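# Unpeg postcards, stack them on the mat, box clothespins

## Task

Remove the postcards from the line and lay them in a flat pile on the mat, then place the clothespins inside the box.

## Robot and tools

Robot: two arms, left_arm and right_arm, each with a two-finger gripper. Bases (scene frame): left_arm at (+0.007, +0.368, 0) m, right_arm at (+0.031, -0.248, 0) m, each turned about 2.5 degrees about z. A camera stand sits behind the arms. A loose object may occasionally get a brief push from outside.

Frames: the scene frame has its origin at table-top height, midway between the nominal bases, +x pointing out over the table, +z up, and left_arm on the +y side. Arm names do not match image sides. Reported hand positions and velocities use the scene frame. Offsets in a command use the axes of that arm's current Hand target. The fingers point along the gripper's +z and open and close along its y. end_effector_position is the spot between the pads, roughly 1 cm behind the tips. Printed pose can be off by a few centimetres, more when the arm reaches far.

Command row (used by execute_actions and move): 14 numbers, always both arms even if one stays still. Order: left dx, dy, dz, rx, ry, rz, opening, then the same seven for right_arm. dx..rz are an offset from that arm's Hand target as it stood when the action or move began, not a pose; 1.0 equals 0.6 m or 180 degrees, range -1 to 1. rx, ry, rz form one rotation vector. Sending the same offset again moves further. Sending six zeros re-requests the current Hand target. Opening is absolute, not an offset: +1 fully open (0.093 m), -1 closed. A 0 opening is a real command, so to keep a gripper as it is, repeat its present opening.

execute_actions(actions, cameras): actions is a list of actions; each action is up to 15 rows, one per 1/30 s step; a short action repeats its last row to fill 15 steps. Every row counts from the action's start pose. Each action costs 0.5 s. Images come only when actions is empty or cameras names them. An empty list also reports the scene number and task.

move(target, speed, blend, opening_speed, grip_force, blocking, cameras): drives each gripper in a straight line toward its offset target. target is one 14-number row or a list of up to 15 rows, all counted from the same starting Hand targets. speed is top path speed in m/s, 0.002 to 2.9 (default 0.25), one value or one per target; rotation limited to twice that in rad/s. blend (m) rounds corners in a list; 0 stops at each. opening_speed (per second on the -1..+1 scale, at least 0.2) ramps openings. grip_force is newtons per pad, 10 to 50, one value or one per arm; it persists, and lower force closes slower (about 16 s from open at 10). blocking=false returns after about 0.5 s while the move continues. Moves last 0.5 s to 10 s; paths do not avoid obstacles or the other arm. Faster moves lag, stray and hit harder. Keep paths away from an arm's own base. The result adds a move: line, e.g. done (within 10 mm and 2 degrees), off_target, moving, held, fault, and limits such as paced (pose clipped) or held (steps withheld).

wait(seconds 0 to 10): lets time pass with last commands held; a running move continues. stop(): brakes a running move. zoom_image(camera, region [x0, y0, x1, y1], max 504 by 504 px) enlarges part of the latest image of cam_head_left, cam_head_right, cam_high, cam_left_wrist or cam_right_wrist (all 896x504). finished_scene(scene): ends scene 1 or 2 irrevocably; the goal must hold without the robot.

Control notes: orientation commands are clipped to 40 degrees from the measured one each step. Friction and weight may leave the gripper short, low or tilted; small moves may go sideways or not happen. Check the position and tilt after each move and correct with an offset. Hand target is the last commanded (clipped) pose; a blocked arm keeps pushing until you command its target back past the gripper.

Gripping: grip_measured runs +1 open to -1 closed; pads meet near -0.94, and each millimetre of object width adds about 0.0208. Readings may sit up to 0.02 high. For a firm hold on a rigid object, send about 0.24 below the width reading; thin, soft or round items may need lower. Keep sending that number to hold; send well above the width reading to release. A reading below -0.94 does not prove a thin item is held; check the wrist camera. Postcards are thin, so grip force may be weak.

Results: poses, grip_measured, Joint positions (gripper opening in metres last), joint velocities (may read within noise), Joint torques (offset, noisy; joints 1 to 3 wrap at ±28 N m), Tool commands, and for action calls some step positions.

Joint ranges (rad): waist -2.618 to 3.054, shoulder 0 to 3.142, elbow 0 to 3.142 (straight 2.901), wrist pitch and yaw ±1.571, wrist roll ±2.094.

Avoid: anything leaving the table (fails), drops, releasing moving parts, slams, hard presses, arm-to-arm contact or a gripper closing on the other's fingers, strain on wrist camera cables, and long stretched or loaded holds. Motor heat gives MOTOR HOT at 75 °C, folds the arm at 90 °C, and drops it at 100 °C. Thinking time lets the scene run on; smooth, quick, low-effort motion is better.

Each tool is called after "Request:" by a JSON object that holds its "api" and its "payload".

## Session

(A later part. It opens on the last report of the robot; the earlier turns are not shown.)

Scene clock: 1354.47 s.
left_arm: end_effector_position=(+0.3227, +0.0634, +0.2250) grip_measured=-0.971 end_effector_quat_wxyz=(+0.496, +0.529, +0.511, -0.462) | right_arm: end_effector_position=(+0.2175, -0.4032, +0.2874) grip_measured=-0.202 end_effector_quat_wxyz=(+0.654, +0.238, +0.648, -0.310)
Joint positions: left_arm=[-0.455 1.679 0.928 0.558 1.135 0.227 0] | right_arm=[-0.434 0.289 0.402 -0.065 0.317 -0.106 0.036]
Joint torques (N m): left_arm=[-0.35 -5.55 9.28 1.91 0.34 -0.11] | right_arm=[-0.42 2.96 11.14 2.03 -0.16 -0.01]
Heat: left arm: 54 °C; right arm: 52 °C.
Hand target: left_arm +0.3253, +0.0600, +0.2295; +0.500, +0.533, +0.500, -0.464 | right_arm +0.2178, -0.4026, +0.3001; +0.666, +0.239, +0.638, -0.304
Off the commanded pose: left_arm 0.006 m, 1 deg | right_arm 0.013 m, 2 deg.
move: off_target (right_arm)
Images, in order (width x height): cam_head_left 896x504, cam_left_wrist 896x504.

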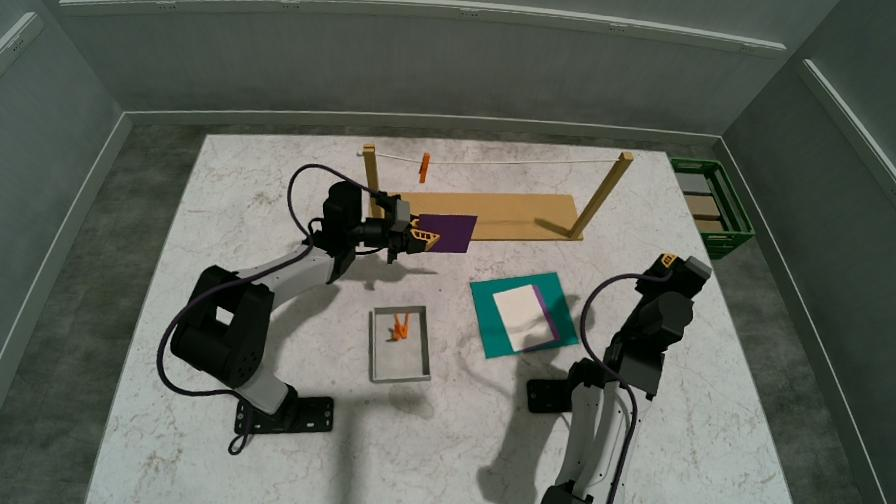

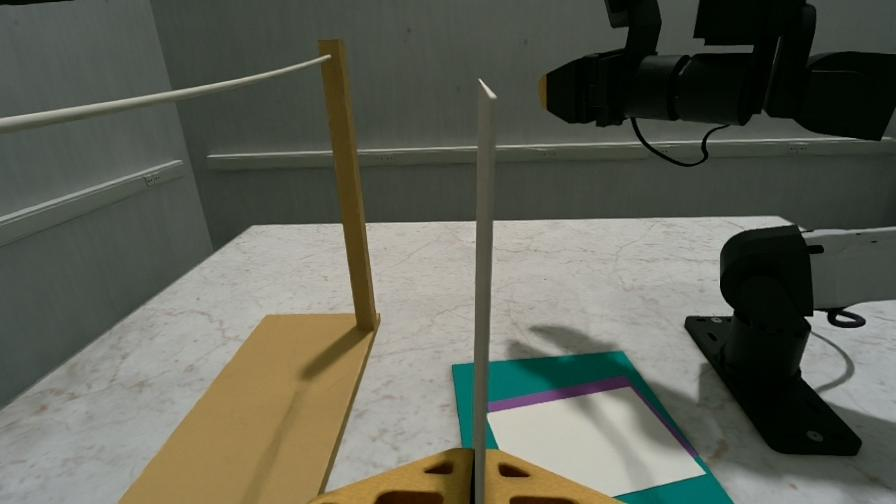

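Request:
{"api": "move", "payload": {"target": [0.0354,-0.1461,0.3041,0.056,0.181,0.438,-1,0,0,0,0,0,0,-0.2], "speed": 0.12, "cameras": ["cam_head_left","cam_left_wrist","cam_high"]}}

Scene clock: 1368.10 s.
left_arm: end_effector_position=(+0.2385, -0.1162, +0.1899) grip_measured=-0.971 end_effector_quat_wxyz=(+0.487, +0.861, +0.128, +0.068) | right_arm: end_effector_position=(+0.2175, -0.4032, +0.2875) grip_measured=-0.202 end_effector_quat_wxyz=(+0.654, +0.238, +0.648, -0.309)
Joint positions: left_arm=[-1.11 1.82 1.366 -0.098 0.186 1.675 0] | right_arm=[-0.435 0.289 0.402 -0.064 0.316 -0.106 0.036]
Joint torques (N m): left_arm=[-0.31 -7.32 10.41 1.84 0.14 -0.01] | right_arm=[-0.4 2.97 11.11 2.02 -0.16 -0.02]
Heat: left arm: 54 °C; right arm: 57 °C.
Hand target: left_arm +0.2403, -0.1206, +0.1899; +0.485, +0.863, +0.124, +0.071 | right_arm +0.2178, -0.4027, +0.3001; +0.666, +0.239, +0.638, -0.304
Off the commanded pose: left_arm 0.005 m, 1 deg | right_arm 0.013 m, 2 deg.
move: off_target (right_arm)
Images, in order (width x height): cam_head_left 896x504, cam_high 896x504, cam_left_wrist 896x504.

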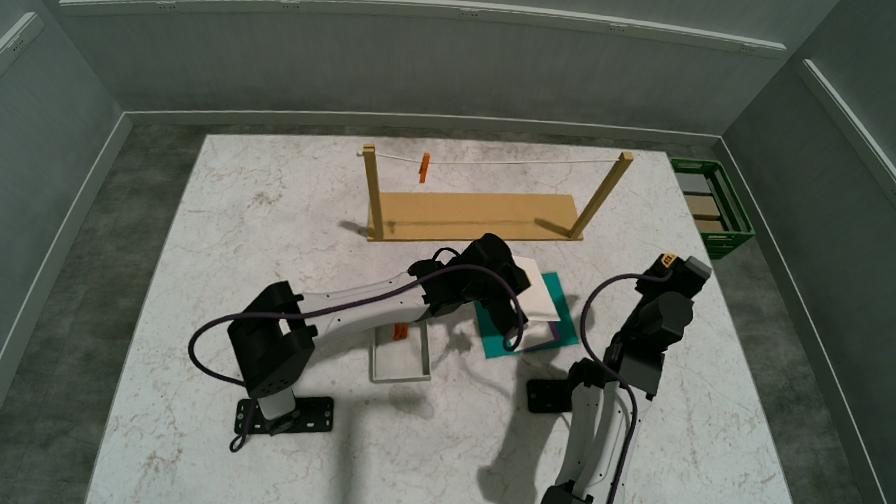

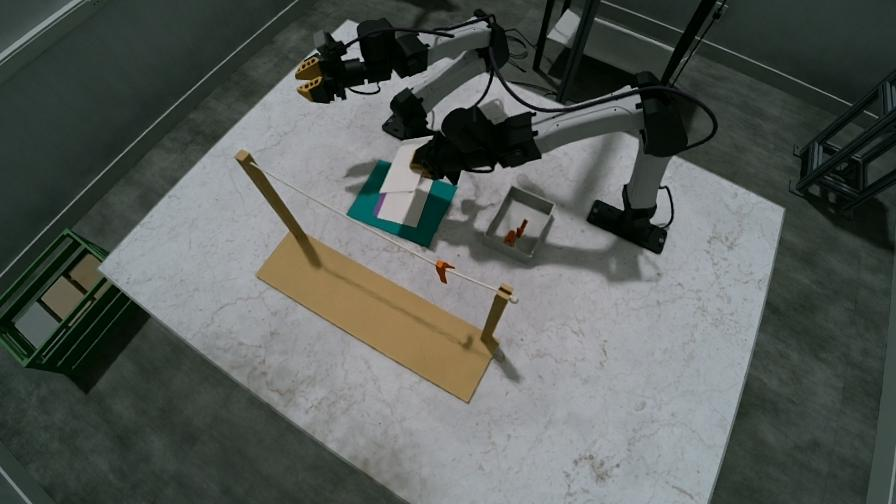

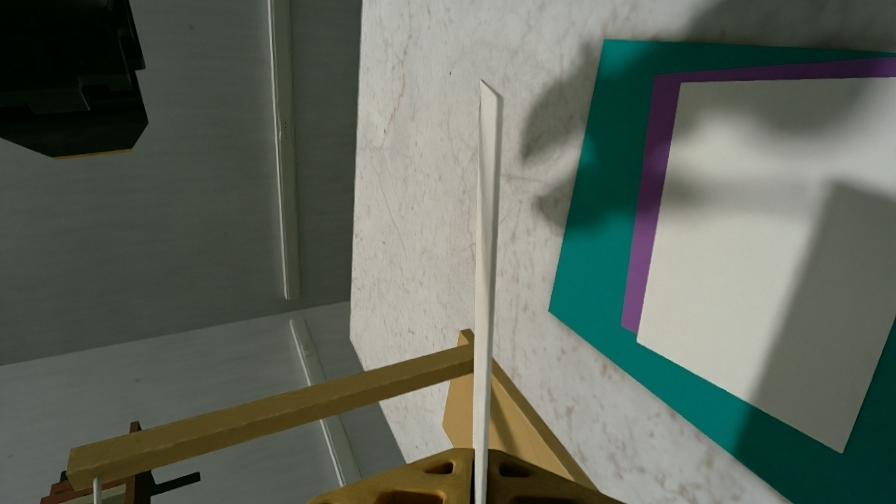

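Request:
{"api": "move", "payload": {"target": [0.0155,-0.1852,0.1737,0,0,0,-1,0,0,0,0,0,0,-0.2], "speed": 0.07, "cameras": ["cam_head_left","cam_left_wrist"]}}

Scene clock: 1375.50 s.
left_arm: end_effector_position=(+0.2563, -0.1483, +0.0502) grip_measured=-0.971 end_effector_quat_wxyz=(+0.487, +0.862, +0.125, +0.070) | right_arm: end_effector_position=(+0.2175, -0.4032, +0.2875) grip_measured=-0.202 end_effector_quat_wxyz=(+0.654, +0.238, +0.648, -0.309)
Joint positions: left_arm=[-1.11 2.173 1.27 0.35 0.186 1.682 0] | right_arm=[-0.435 0.289 0.402 -0.064 0.316 -0.106 0.036]
Joint torques (N m): left_arm=[0.25 -8.77 6.82 2.12 0.2 -0.04] | right_arm=[-0.39 2.99 11.12 2.01 -0.14 -0.02]
Heat: left arm: 54 °C; right arm: 60 °C.
Hand target: left_arm +0.2583, -0.1479, +0.0407; +0.485, +0.863, +0.124, +0.071 | right_arm +0.2178, -0.4027, +0.3000; +0.666, +0.239, +0.638, -0.304
Off the commanded pose: left_arm 0.010 m, 0 deg | right_arm 0.013 m, 2 deg.
move: off_target (right_arm)
Images, in order (width x height): cam_head_left 896x504, cam_left_wrist 896x504.

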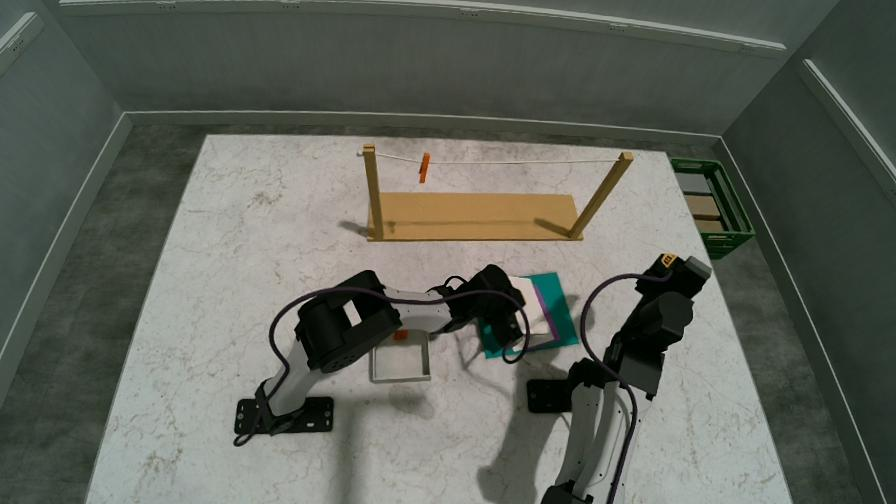

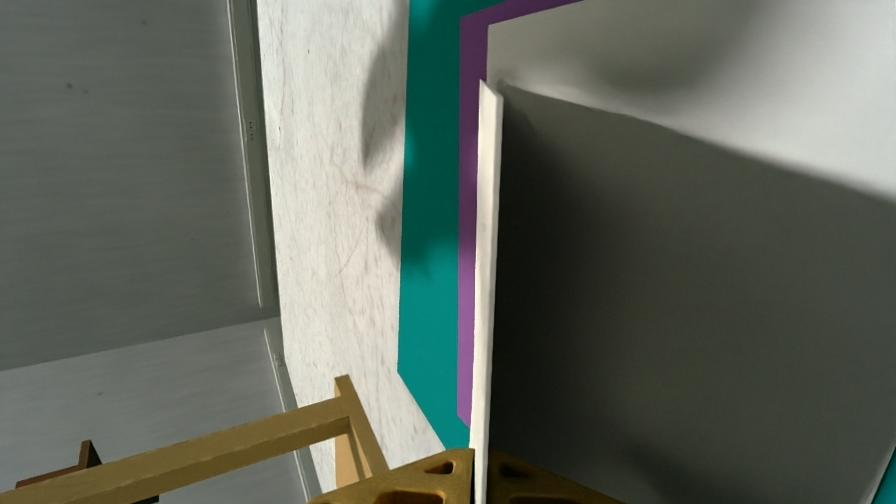

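Request:
{"api": "move", "payload": {"target": [[0,-0.0114,0.0069,0,0,0,-1,0,0,0,0,0,0,-0.2],[0,-0.0114,0.0069,0,0,0,-0.5,0,0,0,0,0,0,-0.2]], "speed": 0.05, "opening_speed": 0.4, "cameras": ["cam_head_left","cam_left_wrist"]}}

Scene clock: 1381.23 s.
left_arm: end_effector_position=(+0.2577, -0.1509, +0.0456) grip_measured=-0.502 end_effector_quat_wxyz=(+0.493, +0.858, +0.124, +0.072) | right_arm: end_effector_position=(+0.2175, -0.4032, +0.2875) grip_measured=-0.202 end_effector_quat_wxyz=(+0.654, +0.238, +0.648, -0.309)
Joint positions: left_arm=[-1.11 2.194 1.27 0.385 0.186 1.683 0.021] | right_arm=[-0.435 0.289 0.402 -0.064 0.316 -0.106 0.036]
Joint torques (N m): left_arm=[0.25 -8.96 6.24 2.06 0.2 -0.05] | right_arm=[-0.44 2.96 11.15 2.01 -0.14 -0.02]
Heat: left arm: 54 °C; right arm: 61 °C.
Hand target: left_arm +0.2583, -0.1479, +0.0327; +0.485, +0.863, +0.124, +0.071 | right_arm +0.2178, -0.4027, +0.3000; +0.666, +0.239, +0.638, -0.304
Off the commanded pose: left_arm 0.013 m, 1 deg | right_arm 0.013 m, 2 deg.
move: off_target (left_arm, right_arm); target 2's new opening was sent with left_arm's hand 0.016 m and 1 deg from that target
Images, in order (width x height): cam_head_left 896x504, cam_left_wrist 896x504.

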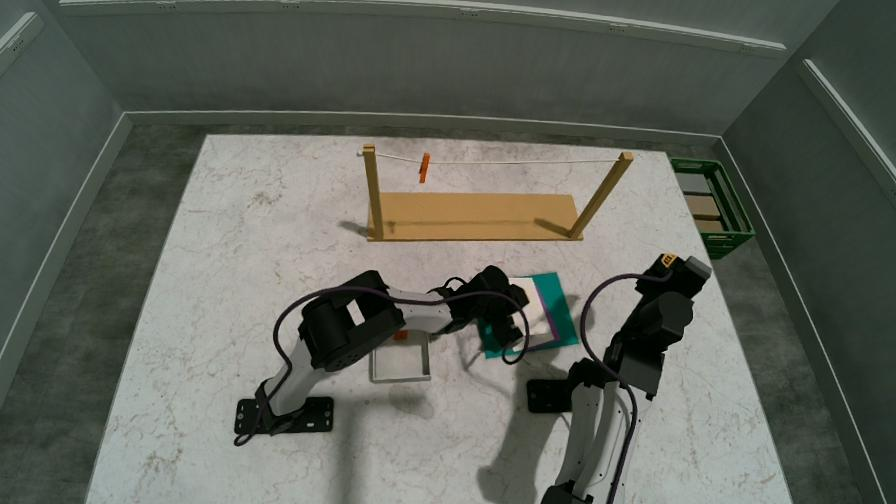

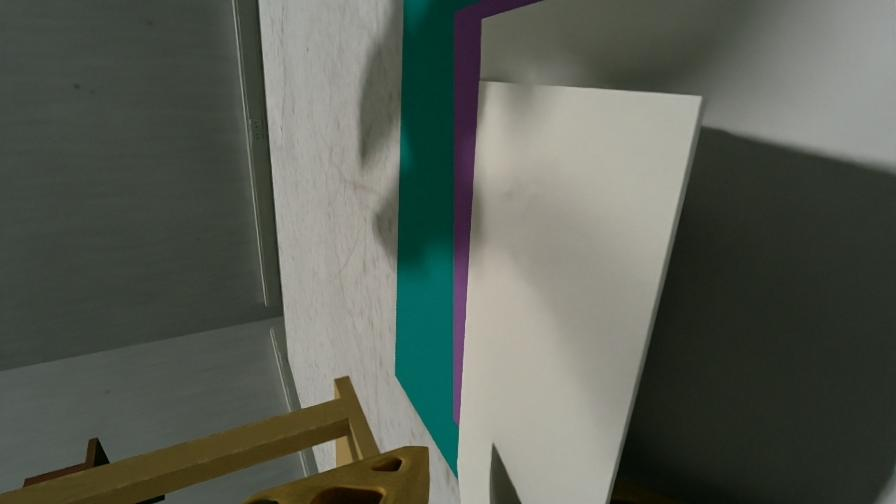

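Request:
{"api": "move", "payload": {"target": [0,-0.0605,-0.0995,0,0,0,-0.5,0,0,0,0,0,0,-0.2], "speed": 0.08, "cameras": ["cam_head_left","cam_left_wrist"]}}

Scene clock: 1385.47 s.
left_arm: end_effector_position=(+0.2424, -0.0855, +0.0310) grip_measured=-0.502 end_effector_quat_wxyz=(+0.487, +0.860, +0.129, +0.079) | right_arm: end_effector_position=(+0.2175, -0.4032, +0.2875) grip_measured=-0.202 end_effector_quat_wxyz=(+0.654, +0.238, +0.648, -0.309)
Joint positions: left_arm=[-1.069 2.051 0.947 0.553 0.202 1.704 0.021] | right_arm=[-0.435 0.289 0.402 -0.064 0.316 -0.106 0.036]
Joint torques (N m): left_arm=[0.34 -10.73 4.92 1.79 0.43 -0.05] | right_arm=[-0.4 2.97 11.11 2.02 -0.14 -0.01]
Heat: left arm: 53 °C; right arm: 62 °C.
Hand target: left_arm +0.2386, -0.0808, +0.0327; +0.485, +0.863, +0.125, +0.071 | right_arm +0.2178, -0.4027, +0.3000; +0.666, +0.239, +0.638, -0.304
Off the commanded pose: left_arm 0.006 m, 1 deg | right_arm 0.013 m, 2 deg.
move: off_target (right_arm)
Images, in order (width x height): cam_head_left 896x504, cam_left_wrist 896x504.

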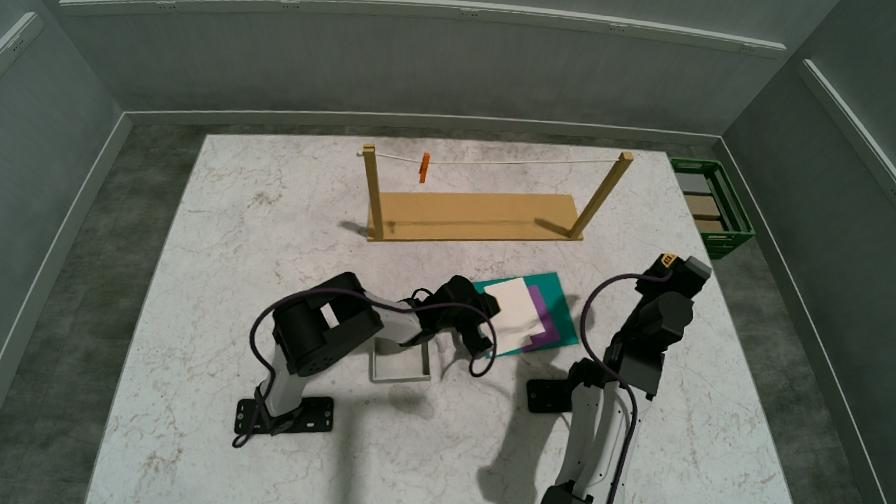

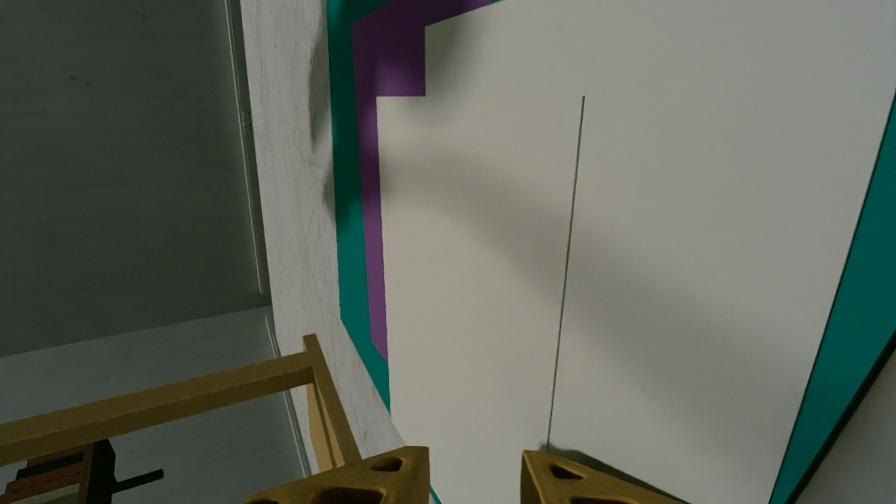

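Request:
{"api": "zoom_image", "payload": {"camera": "cam_head_left", "region": [450, 250, 600, 370]}}

Scaled by 3.360 from the camera's 896x504 image, which has a finer 1280x720 frame.

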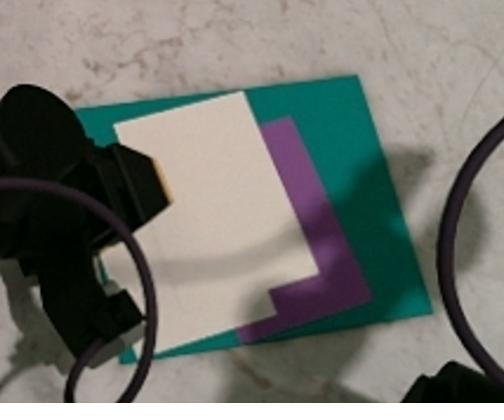

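Request:
{"api": "move", "payload": {"target": [[0,0.0036,-0.0262,0,0,0,-0.5,0,0,0,0,0,0,-0.2],[0,0.0178,-0.163,0,0,0,-0.5,0,0,0,0,0,0,-0.2]], "speed": 0.08, "blend": 0.005, "cameras": ["cam_head_left","cam_left_wrist"]}}

Request:
{"api": "zoom_image", "payload": {"camera": "cam_head_left", "region": [450, 250, 600, 370]}}

Scene clock: 1403.57 s.
left_arm: end_effector_position=(+0.2201, -0.0083, +0.0880) grip_measured=-0.502 end_effector_quat_wxyz=(+0.481, +0.864, +0.132, +0.077) | right_arm: end_effector_position=(+0.2175, -0.4032, +0.2875) grip_measured=-0.202 end_effector_quat_wxyz=(+0.654, +0.238, +0.648, -0.309)
Joint positions: left_arm=[-1 1.633 0.705 0.353 0.257 1.742 0.021] | right_arm=[-0.435 0.289 0.402 -0.064 0.316 -0.106 0.036]
Joint torques (N m): left_arm=[0.35 -8.12 6.31 1.85 0.46 -0.03] | right_arm=[-0.36 2.96 11.14 2.02 -0.14 -0.02]
Heat: left arm: 49 °C; right arm: 65 °C.
Hand target: left_arm +0.2163, -0.0061, +0.0928; +0.485, +0.863, +0.124, +0.071 | right_arm +0.2178, -0.4027, +0.3000; +0.665, +0.239, +0.638, -0.304
Off the commanded pose: left_arm 0.006 m, 1 deg | right_arm 0.013 m, 2 deg.
move: off_target (right_arm)
Images, in order (width x height): cam_head_left 896x504, cam_left_wrist 896x504.

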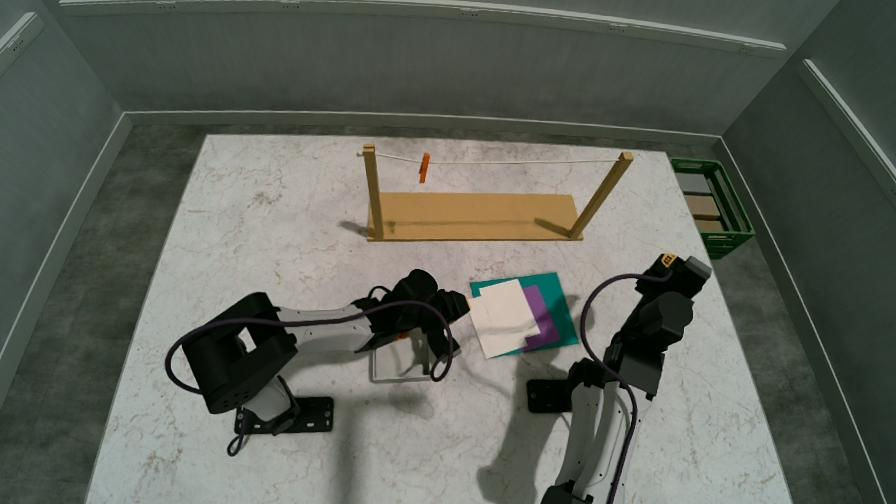

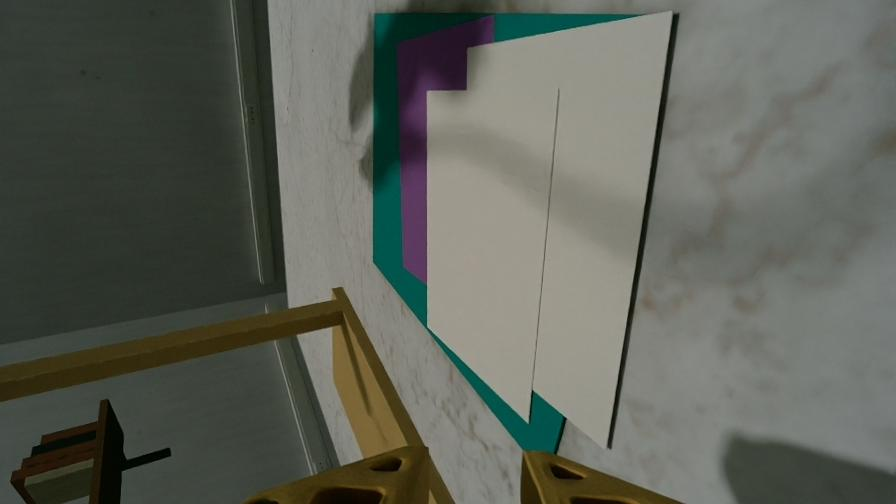

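Scaled by 3.360 from the camera's 896x504 image, which has a finer 1280x720 frame.

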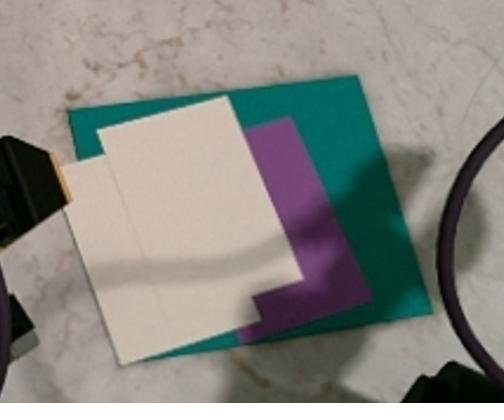

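Request:
{"api": "move", "payload": {"target": [-0.0425,0.0633,-0.0144,0.103,0.103,-0.492,-1,0.219,-0.0197,0.2325,0,0,0,-0.2], "speed": 0.12, "cameras": ["cam_head_left","cam_left_wrist"]}}

Scene clock: 1456.53 s.
left_arm: end_effector_position=(+0.1953, -0.0198, +0.1275) grip_measured=-0.972 end_effector_quat_wxyz=(+0.246, +0.574, +0.762, -0.172) | right_arm: end_effector_position=(+0.3046, -0.5186, +0.1765) grip_measured=-0.202 end_effector_quat_wxyz=(+0.659, +0.238, +0.644, -0.309)
Joint positions: left_arm=[-1.123 1.671 1.233 -0.532 0.101 0.18 0] | right_arm=[-0.728 1.539 0.278 1.32 0.023 -0.086 0.036]
Joint torques (N m): left_arm=[-0.17 -5.9 9.94 1.4 0.3 -0.14] | right_arm=[-0.55 -3.33 7.83 2.01 -0.14 0]
Heat: left arm: 48 °C; right arm: 67 °C.
Hand target: left_arm +0.1953, -0.0252, +0.1296; +0.242, +0.571, +0.764, -0.179 | right_arm +0.3078, -0.5225, +0.1801; +0.666, +0.239, +0.638, -0.304
Off the commanded pose: left_arm 0.006 m, 1 deg | right_arm 0.006 m, 1 deg.
move: done
Images, in order (width x height): cam_head_left 896x504, cam_left_wrist 896x504.

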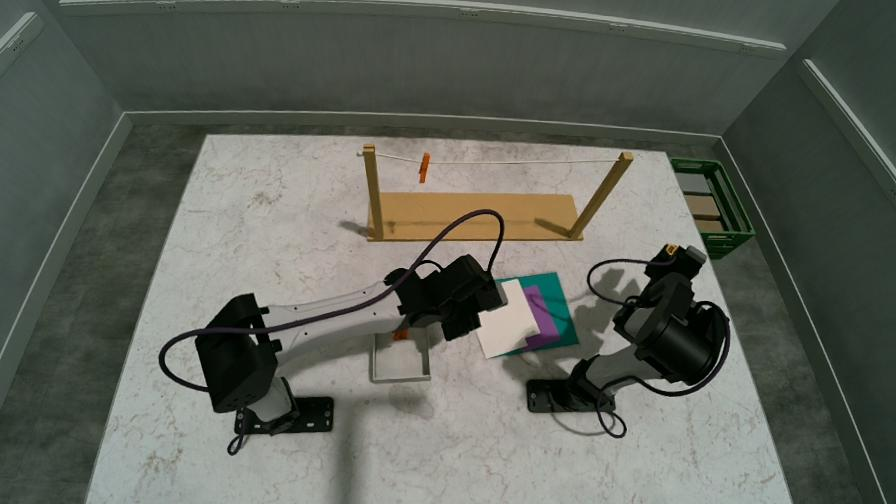

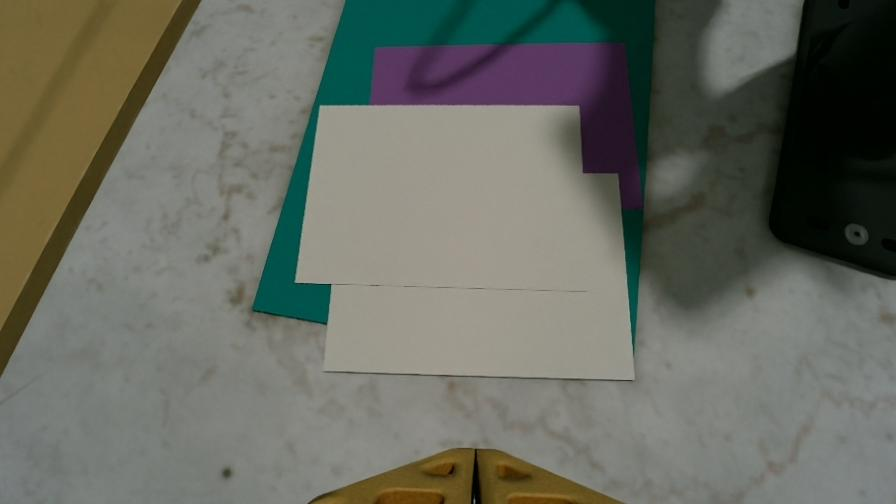

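Request:
{"api": "move", "payload": {"target": [0.02,-0.0195,0.1245,0,0,0,-1,0,0,0,0,0,0,-0.2], "speed": 0.1, "cameras": ["cam_left_wrist"]}}

Scene clock: 1465.40 s.
left_arm: end_effector_position=(+0.1914, -0.0565, +0.0654) grip_measured=-0.972 end_effector_quat_wxyz=(+0.235, +0.576, +0.762, -0.181) | right_arm: end_effector_position=(+0.3046, -0.5186, +0.1766) grip_measured=-0.202 end_effector_quat_wxyz=(+0.659, +0.238, +0.643, -0.309)
Joint positions: left_arm=[-1.168 1.862 1.211 -0.326 0.101 0.139 0] | right_arm=[-0.728 1.539 0.278 1.321 0.023 -0.086 0.036]
Joint torques (N m): left_arm=[-0.42 -7.35 7.06 1.76 0.01 -0.17] | right_arm=[-0.54 -3.3 7.84 2.02 -0.15 0.01]
Heat: left arm: 48 °C; right arm: 65 °C.
Hand target: left_arm +0.1937, -0.0601, +0.0615; +0.242, +0.571, +0.764, -0.179 | right_arm +0.3078, -0.5225, +0.1800; +0.666, +0.239, +0.638, -0.304
Off the commanded pose: left_arm 0.006 m, 1 deg | right_arm 0.006 m, 1 deg.
move: done
Images, in order (width x height): cam_left_wrist 896x504.

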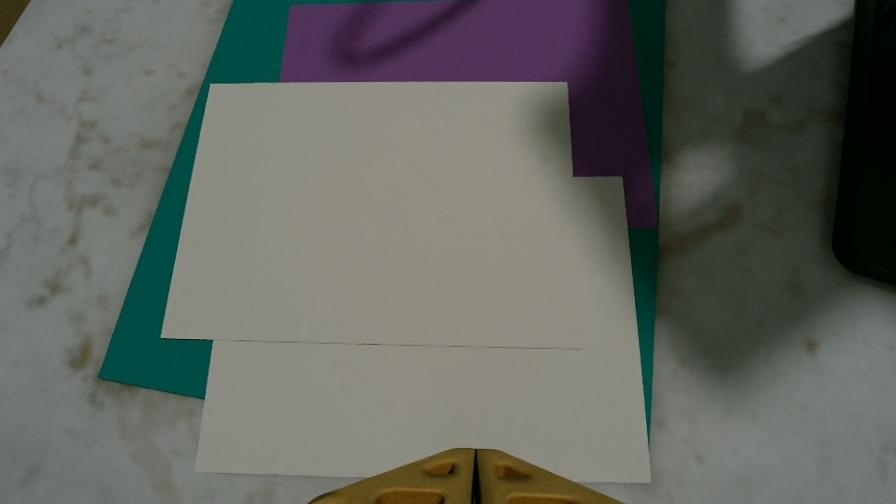

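Request:
{"api": "move", "payload": {"target": [0.0195,0.030,0.0627,0,0,0,-1,0,0,0,0,0,0,-0.2], "speed": 0.06, "cameras": ["cam_left_wrist"]}}

Scene clock: 1471.33 s.
left_arm: end_effector_position=(+0.2121, -0.0635, +0.0284) grip_measured=-0.972 end_effector_quat_wxyz=(+0.237, +0.568, +0.769, -0.175) | right_arm: end_effector_position=(+0.3046, -0.5186, +0.1766) grip_measured=-0.202 end_effector_quat_wxyz=(+0.659, +0.238, +0.643, -0.309)
Joint positions: left_arm=[-1.135 1.978 1.211 -0.213 0.101 0.15 0] | right_arm=[-0.728 1.539 0.278 1.321 0.023 -0.086 0.036]
Joint torques (N m): left_arm=[0.28 -7.82 6.83 1.79 0.27 0.07] | right_arm=[-0.55 -3.3 7.87 2.01 -0.16 -0.01]
Heat: left arm: 48 °C; right arm: 64 °C.
Hand target: left_arm +0.2143, -0.0666, +0.0241; +0.242, +0.571, +0.764, -0.179 | right_arm +0.3078, -0.5225, +0.1800; +0.666, +0.239, +0.638, -0.304
Off the commanded pose: left_arm 0.006 m, 1 deg | right_arm 0.006 m, 1 deg.
move: done
Images, in order (width x height): cam_left_wrist 896x504.

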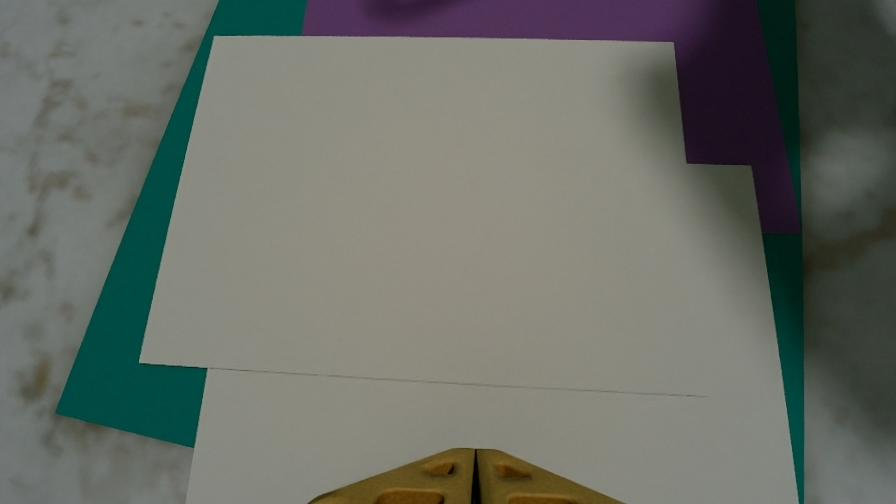

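Request:
{"api": "move", "payload": {"target": [0.0076,0,0.0109,0,0,0,-1,0,0,0,0,0,0,-0.2], "speed": 0.03, "cameras": ["cam_left_wrist"]}}

Scene clock: 1473.87 s.
left_arm: end_effector_position=(+0.2126, -0.0644, +0.0220) grip_measured=-0.972 end_effector_quat_wxyz=(+0.239, +0.568, +0.768, -0.176) | right_arm: end_effector_position=(+0.3046, -0.5186, +0.1766) grip_measured=-0.202 end_effector_quat_wxyz=(+0.659, +0.238, +0.643, -0.309)
Joint positions: left_arm=[-1.135 1.993 1.201 -0.184 0.101 0.15 0] | right_arm=[-0.728 1.539 0.278 1.321 0.023 -0.086 0.036]
Joint torques (N m): left_arm=[0.28 -7.72 6.53 1.77 0.26 0.07] | right_arm=[-0.5 -3.32 7.83 2.02 -0.14 -0.01]
Heat: left arm: 48 °C; right arm: 63 °C.
Hand target: left_arm +0.2144, -0.0666, +0.0162; +0.242, +0.571, +0.764, -0.179 | right_arm +0.3078, -0.5225, +0.1800; +0.666, +0.239, +0.638, -0.304
Off the commanded pose: left_arm 0.007 m, 1 deg | right_arm 0.006 m, 1 deg.
move: done
Images, in order (width x height): cam_left_wrist 896x504.

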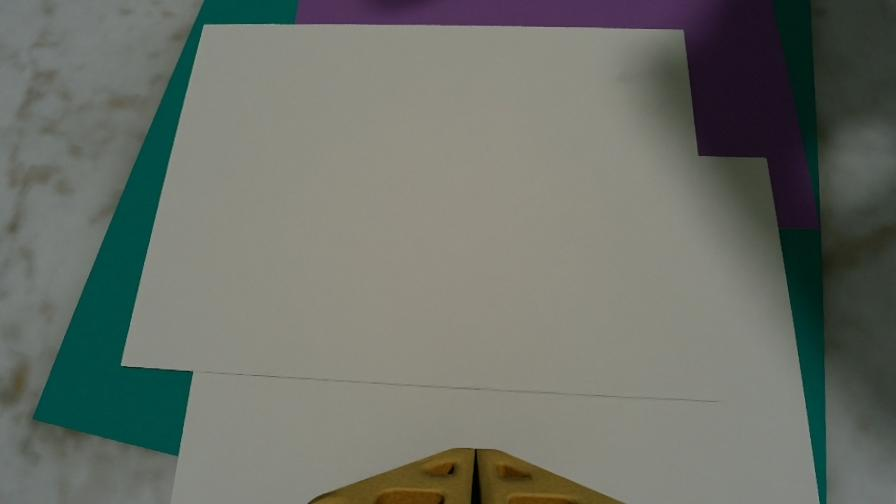

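Request:
{"api": "move", "payload": {"target": [0.0057,0,0.0082,0,0,0,-1,0,0,0,0,0,0,-0.2], "speed": 0.03, "cameras": ["cam_left_wrist"]}}

Scene clock: 1476.60 s.
left_arm: end_effector_position=(+0.2137, -0.0665, +0.0197) grip_measured=-0.972 end_effector_quat_wxyz=(+0.244, +0.567, +0.767, -0.178) | right_arm: end_effector_position=(+0.3046, -0.5186, +0.1766) grip_measured=-0.202 end_effector_quat_wxyz=(+0.659, +0.238, +0.643, -0.309)
Joint positions: left_arm=[-1.135 2.001 1.195 -0.159 0.101 0.15 0] | right_arm=[-0.728 1.539 0.278 1.321 0.023 -0.086 0.036]
Joint torques (N m): left_arm=[0.27 -7.43 6.19 1.79 0.26 0.07] | right_arm=[-0.53 -3.29 7.84 2.02 -0.15 0]
Heat: left arm: 48 °C; right arm: 63 °C.
Hand target: left_arm +0.2144, -0.0666, +0.0100; +0.242, +0.571, +0.764, -0.179 | right_arm +0.3078, -0.5225, +0.1800; +0.666, +0.239, +0.638, -0.304
Off the commanded pose: left_arm 0.010 m, 1 deg | right_arm 0.006 m, 1 deg.
move: done
Images, in order (width x height): cam_left_wrist 896x504.

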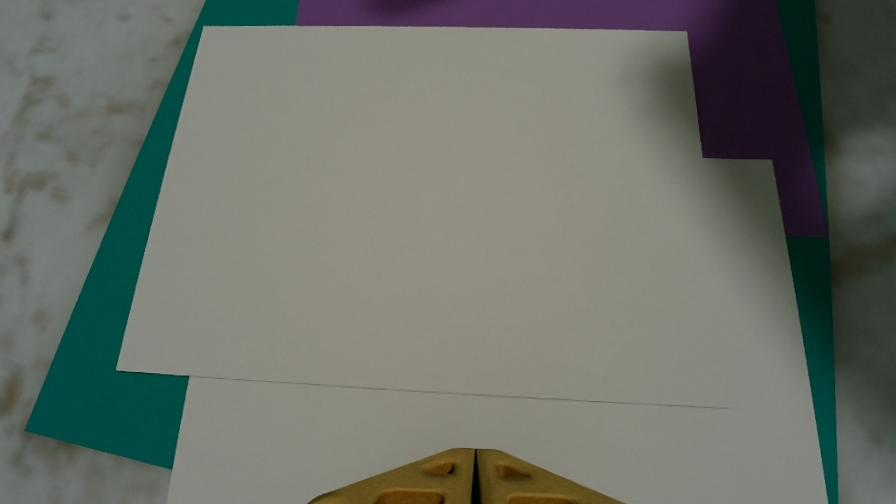

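Request:
{"api": "move", "payload": {"target": [-0.0315,-0.0053,0.0282,0,0,0,-1,0,0,0,0,0,0,-0.2], "speed": 0.03, "cameras": ["cam_left_wrist","cam_head_left"]}}

Scene clock: 1486.67 s.
left_arm: end_effector_position=(+0.2214, -0.0913, +0.0195) grip_measured=-0.972 end_effector_quat_wxyz=(+0.256, +0.568, +0.760, -0.185) | right_arm: end_effector_position=(+0.3046, -0.5186, +0.1766) grip_measured=-0.202 end_effector_quat_wxyz=(+0.659, +0.238, +0.643, -0.309)
Joint positions: left_arm=[-1.144 2.074 1.288 -0.149 0.101 0.15 0] | right_arm=[-0.728 1.539 0.278 1.321 0.023 -0.086 0.036]
Joint torques (N m): left_arm=[-0.59 -7.34 8.31 1.45 0.14 -0.1] | right_arm=[-0.51 -3.32 7.83 2.02 -0.14 -0.01]
Heat: left arm: 48 °C; right arm: 62 °C.
Hand target: left_arm +0.2185, -0.0917, +0.0072; +0.242, +0.571, +0.764, -0.179 | right_arm +0.3078, -0.5225, +0.1800; +0.666, +0.239, +0.638, -0.304
Off the commanded pose: left_arm 0.013 m, 2 deg | right_arm 0.006 m, 1 deg.
move: off_target (left_arm)
Images, in order (width x height): cam_head_left 896x504, cam_left_wrist 896x504.

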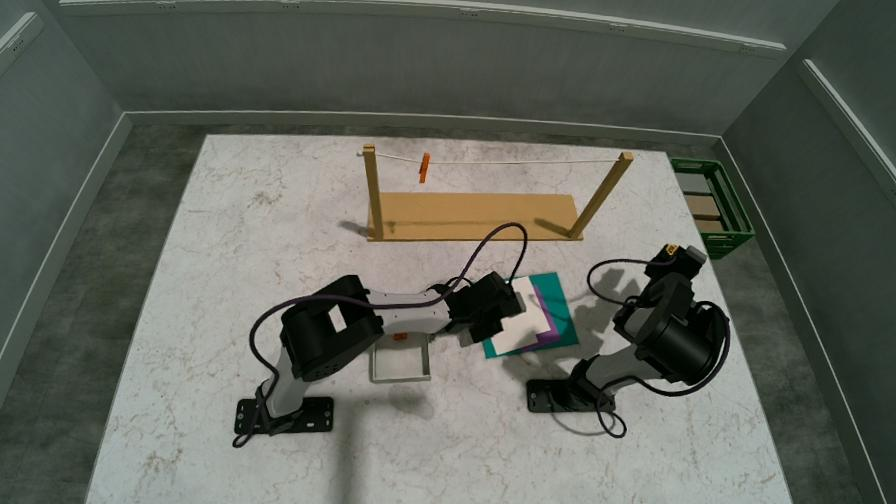

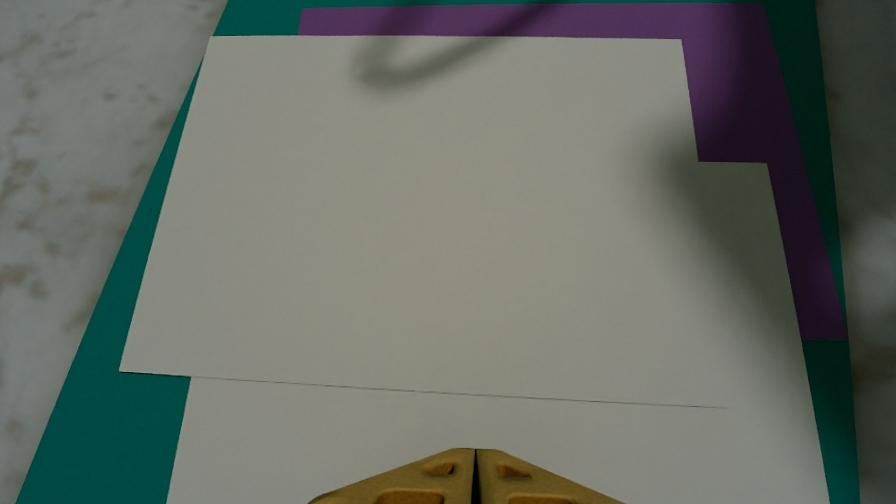

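Request:
{"api": "move", "payload": {"target": [-0.028,-0.0187,0.0196,0,0,0,-1,0,0,0,0,0,0,-0.2], "speed": 0.03, "cameras": ["cam_left_wrist"]}}

Scene clock: 1491.10 s.
left_arm: end_effector_position=(+0.2154, -0.1165, +0.0202) grip_measured=-0.972 end_effector_quat_wxyz=(+0.257, +0.572, +0.755, -0.192) | right_arm: end_effector_position=(+0.3046, -0.5186, +0.1766) grip_measured=-0.202 end_effector_quat_wxyz=(+0.659, +0.238, +0.643, -0.309)
Joint positions: left_arm=[-1.178 2.135 1.383 -0.172 0.094 0.13 0] | right_arm=[-0.728 1.539 0.278 1.321 0.023 -0.086 0.036]
Joint torques (N m): left_arm=[-0.59 -8.06 8.59 1.36 0 -0.16] | right_arm=[-0.51 -3.3 7.8 2.02 -0.15 0]
Heat: left arm: 48 °C; right arm: 61 °C.
Hand target: left_arm +0.2136, -0.1145, +0.0071; +0.242, +0.571, +0.764, -0.179 | right_arm +0.3078, -0.5225, +0.1800; +0.666, +0.239, +0.638, -0.304
Off the commanded pose: left_arm 0.013 m, 2 deg | right_arm 0.006 m, 1 deg.
move: off_target (left_arm)
Images, in order (width x height): cam_left_wrist 896x504.

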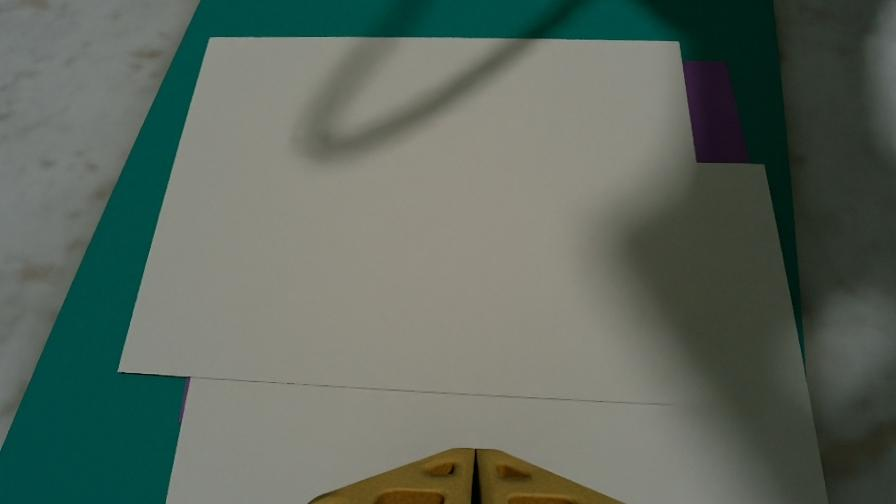

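Request:
{"api": "move", "payload": {"target": [0,0.0167,0,0,0,0,-1,0,0,0,0,0,0,-0.2], "speed": 0.03, "cameras": ["cam_left_wrist"]}}

Scene clock: 1494.90 s.
left_arm: end_effector_position=(+0.2206, -0.1156, +0.0202) grip_measured=-0.972 end_effector_quat_wxyz=(+0.257, +0.568, +0.758, -0.190) | right_arm: end_effector_position=(+0.3046, -0.5186, +0.1766) grip_measured=-0.202 end_effector_quat_wxyz=(+0.659, +0.238, +0.643, -0.309)
Joint positions: left_arm=[-1.168 2.14 1.393 -0.178 0.094 0.13 0] | right_arm=[-0.728 1.539 0.278 1.321 0.023 -0.086 0.036]
Joint torques (N m): left_arm=[0.55 -8.12 8.55 1.35 0.14 0.01] | right_arm=[-0.53 -3.34 7.84 2.02 -0.15 0]
Heat: left arm: 48 °C; right arm: 61 °C.
Hand target: left_arm +0.2232, -0.1116, +0.0072; +0.242, +0.571, +0.764, -0.179 | right_arm +0.3078, -0.5225, +0.1800; +0.666, +0.239, +0.638, -0.304
Off the commanded pose: left_arm 0.014 m, 2 deg | right_arm 0.006 m, 1 deg.
move: off_target (left_arm)
Images, in order (width x height): cam_left_wrist 896x504.

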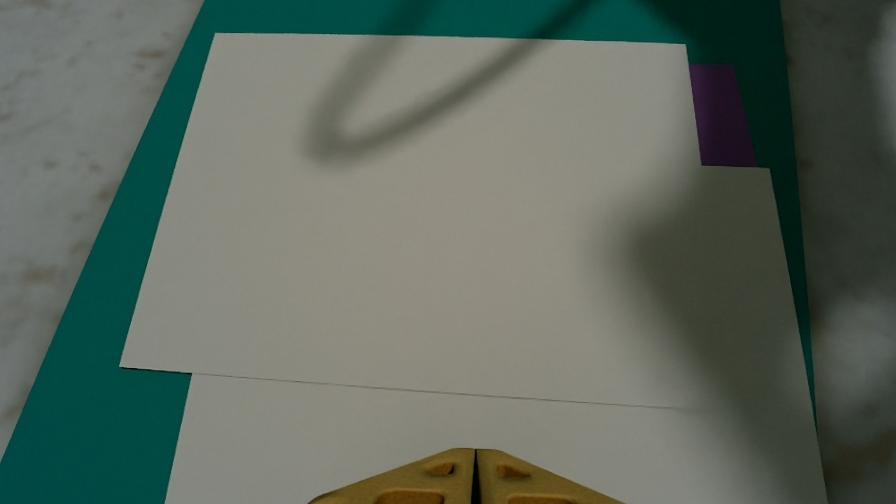

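Request:
{"api": "move", "payload": {"target": [0,0.0125,0,0,0,0,-1,0,0,0,0,0,0,-0.2], "speed": 0.03, "cameras": ["cam_left_wrist","cam_head_left"]}}

Request:
{"api": "zoom_image", "payload": {"camera": "cam_head_left", "region": [450, 250, 600, 370]}}

Scene clock: 1497.60 s.
left_arm: end_effector_position=(+0.2287, -0.1133, +0.0201) grip_measured=-0.972 end_effector_quat_wxyz=(+0.258, +0.565, +0.760, -0.189) | right_arm: end_effector_position=(+0.3046, -0.5186, +0.1766) grip_measured=-0.202 end_effector_quat_wxyz=(+0.659, +0.238, +0.643, -0.309)
Joint positions: left_arm=[-1.151 2.145 1.4 -0.181 0.1 0.138 0] | right_arm=[-0.728 1.539 0.278 1.321 0.023 -0.086 0.036]
Joint torques (N m): left_arm=[0.57 -8.21 8.61 1.35 0.19 0.1] | right_arm=[-0.54 -3.34 7.83 2.02 -0.16 0]
Heat: left arm: 49 °C; right arm: 61 °C.
Hand target: left_arm +0.2304, -0.1095, +0.0070; +0.242, +0.571, +0.764, -0.179 | right_arm +0.3078, -0.5225, +0.1800; +0.666, +0.239, +0.638, -0.304
Off the commanded pose: left_arm 0.014 m, 2 deg | right_arm 0.006 m, 1 deg.
move: off_target (left_arm)
Images, in order (width x height): cam_head_left 896x504, cam_left_wrist 896x504.

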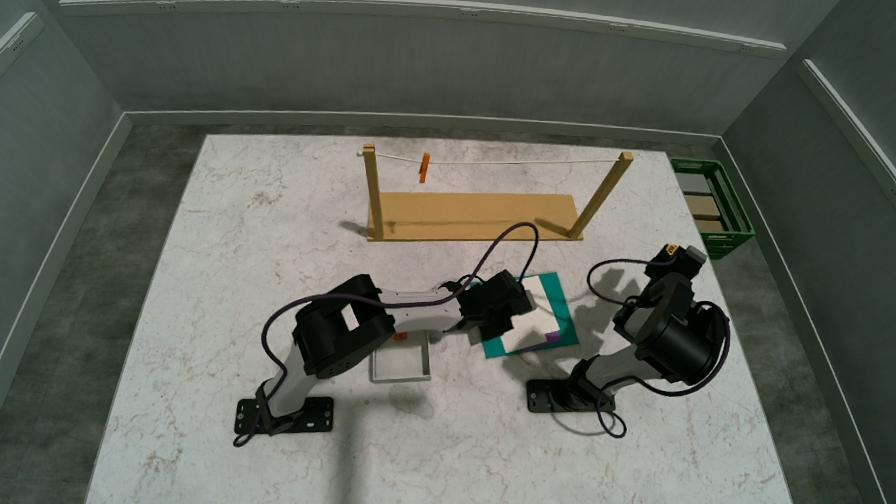

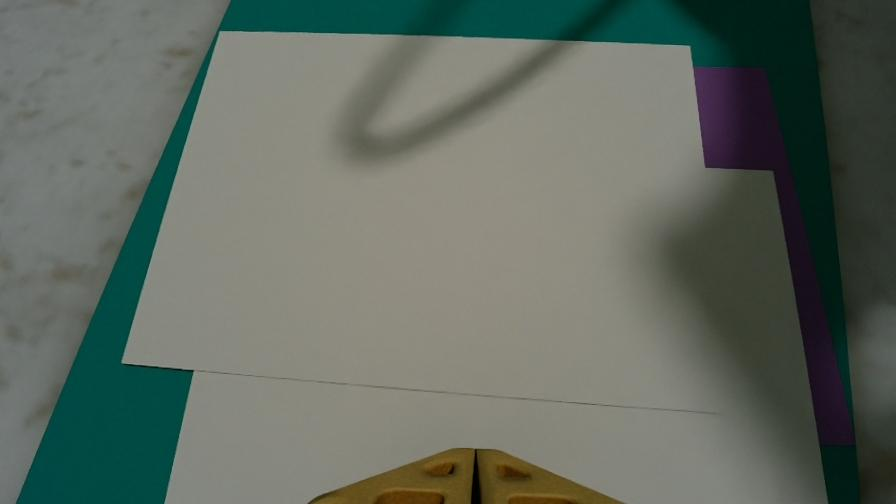

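Scaled by 3.360 from the camera's 896x504 image, which has a finer 1280x720 frame.

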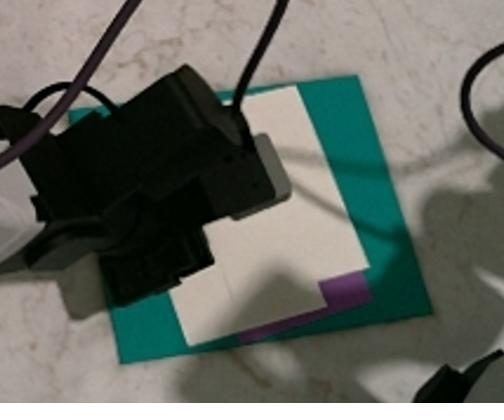

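Request:
{"api": "move", "payload": {"target": [[-0.0268,0,-0.0382,0,0,0,-1,0,0,0,0,0,0,-0.2],[-0.1065,0.0125,0.0178,0,0,0,-1,0,0,0,0,0,0,-0.2],[-0.0853,0.0125,0.0478,0,0,0,-1,0,0,0,0,0,0,-0.2]], "speed": 0.05, "blend": 0.004, "cameras": ["cam_left_wrist","cam_head_left"]}}

Scene clock: 1506.23 s.
left_arm: end_effector_position=(+0.2535, -0.1611, +0.0238) grip_measured=-0.972 end_effector_quat_wxyz=(+0.240, +0.568, +0.766, -0.180) | right_arm: end_effector_position=(+0.3046, -0.5186, +0.1766) grip_measured=-0.202 end_effector_quat_wxyz=(+0.659, +0.238, +0.643, -0.309)
Joint positions: left_arm=[-1.149 2.354 1.8 -0.414 0.1 0.138 0] | right_arm=[-0.728 1.539 0.278 1.321 0.023 -0.086 0.036]
Joint torques (N m): left_arm=[-0.2 -10.48 7.05 1.81 0.15 0.02] | right_arm=[-0.51 -3.34 7.83 2.02 -0.15 0.01]
Heat: left arm: 49 °C; right arm: 61 °C.
Hand target: left_arm +0.2540, -0.1633, +0.0129; +0.242, +0.571, +0.764, -0.179 | right_arm +0.3078, -0.5225, +0.1800; +0.666, +0.239, +0.638, -0.304
Off the commanded pose: left_arm 0.011 m, 1 deg | right_arm 0.006 m, 1 deg.
move: off_target (left_arm)
Images, in order (width x height): cam_head_left 896x504, cam_left_wrist 896x504.

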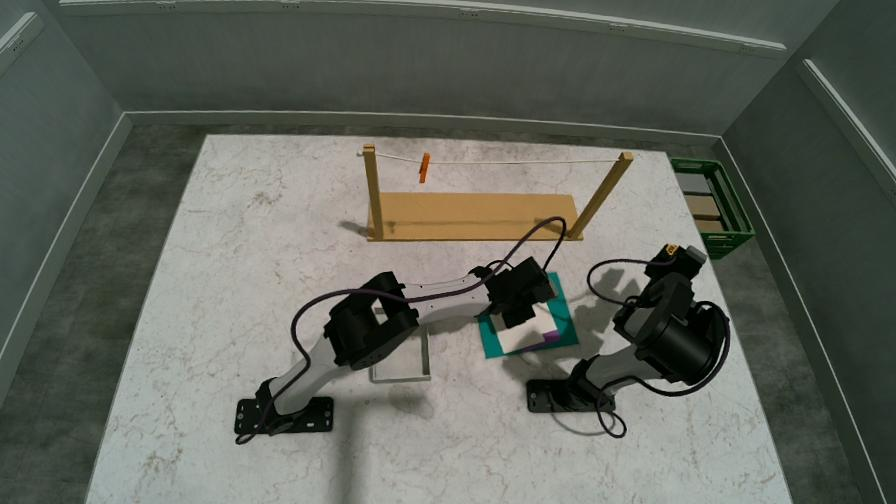

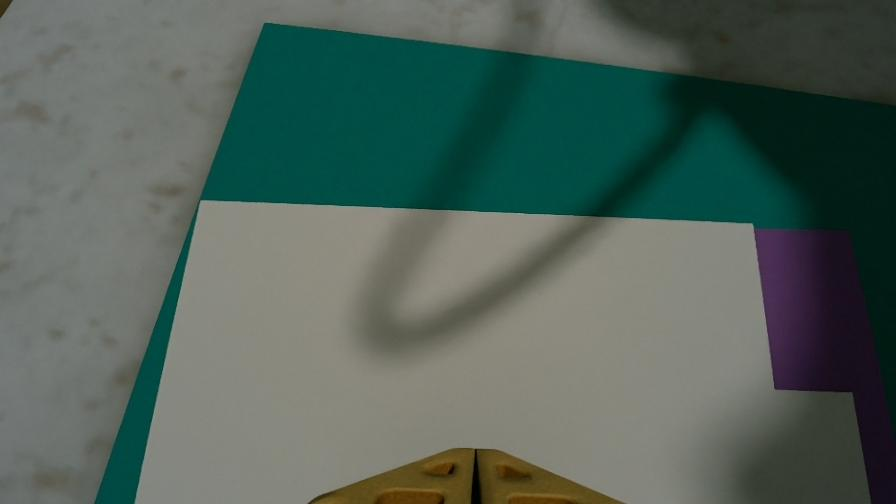

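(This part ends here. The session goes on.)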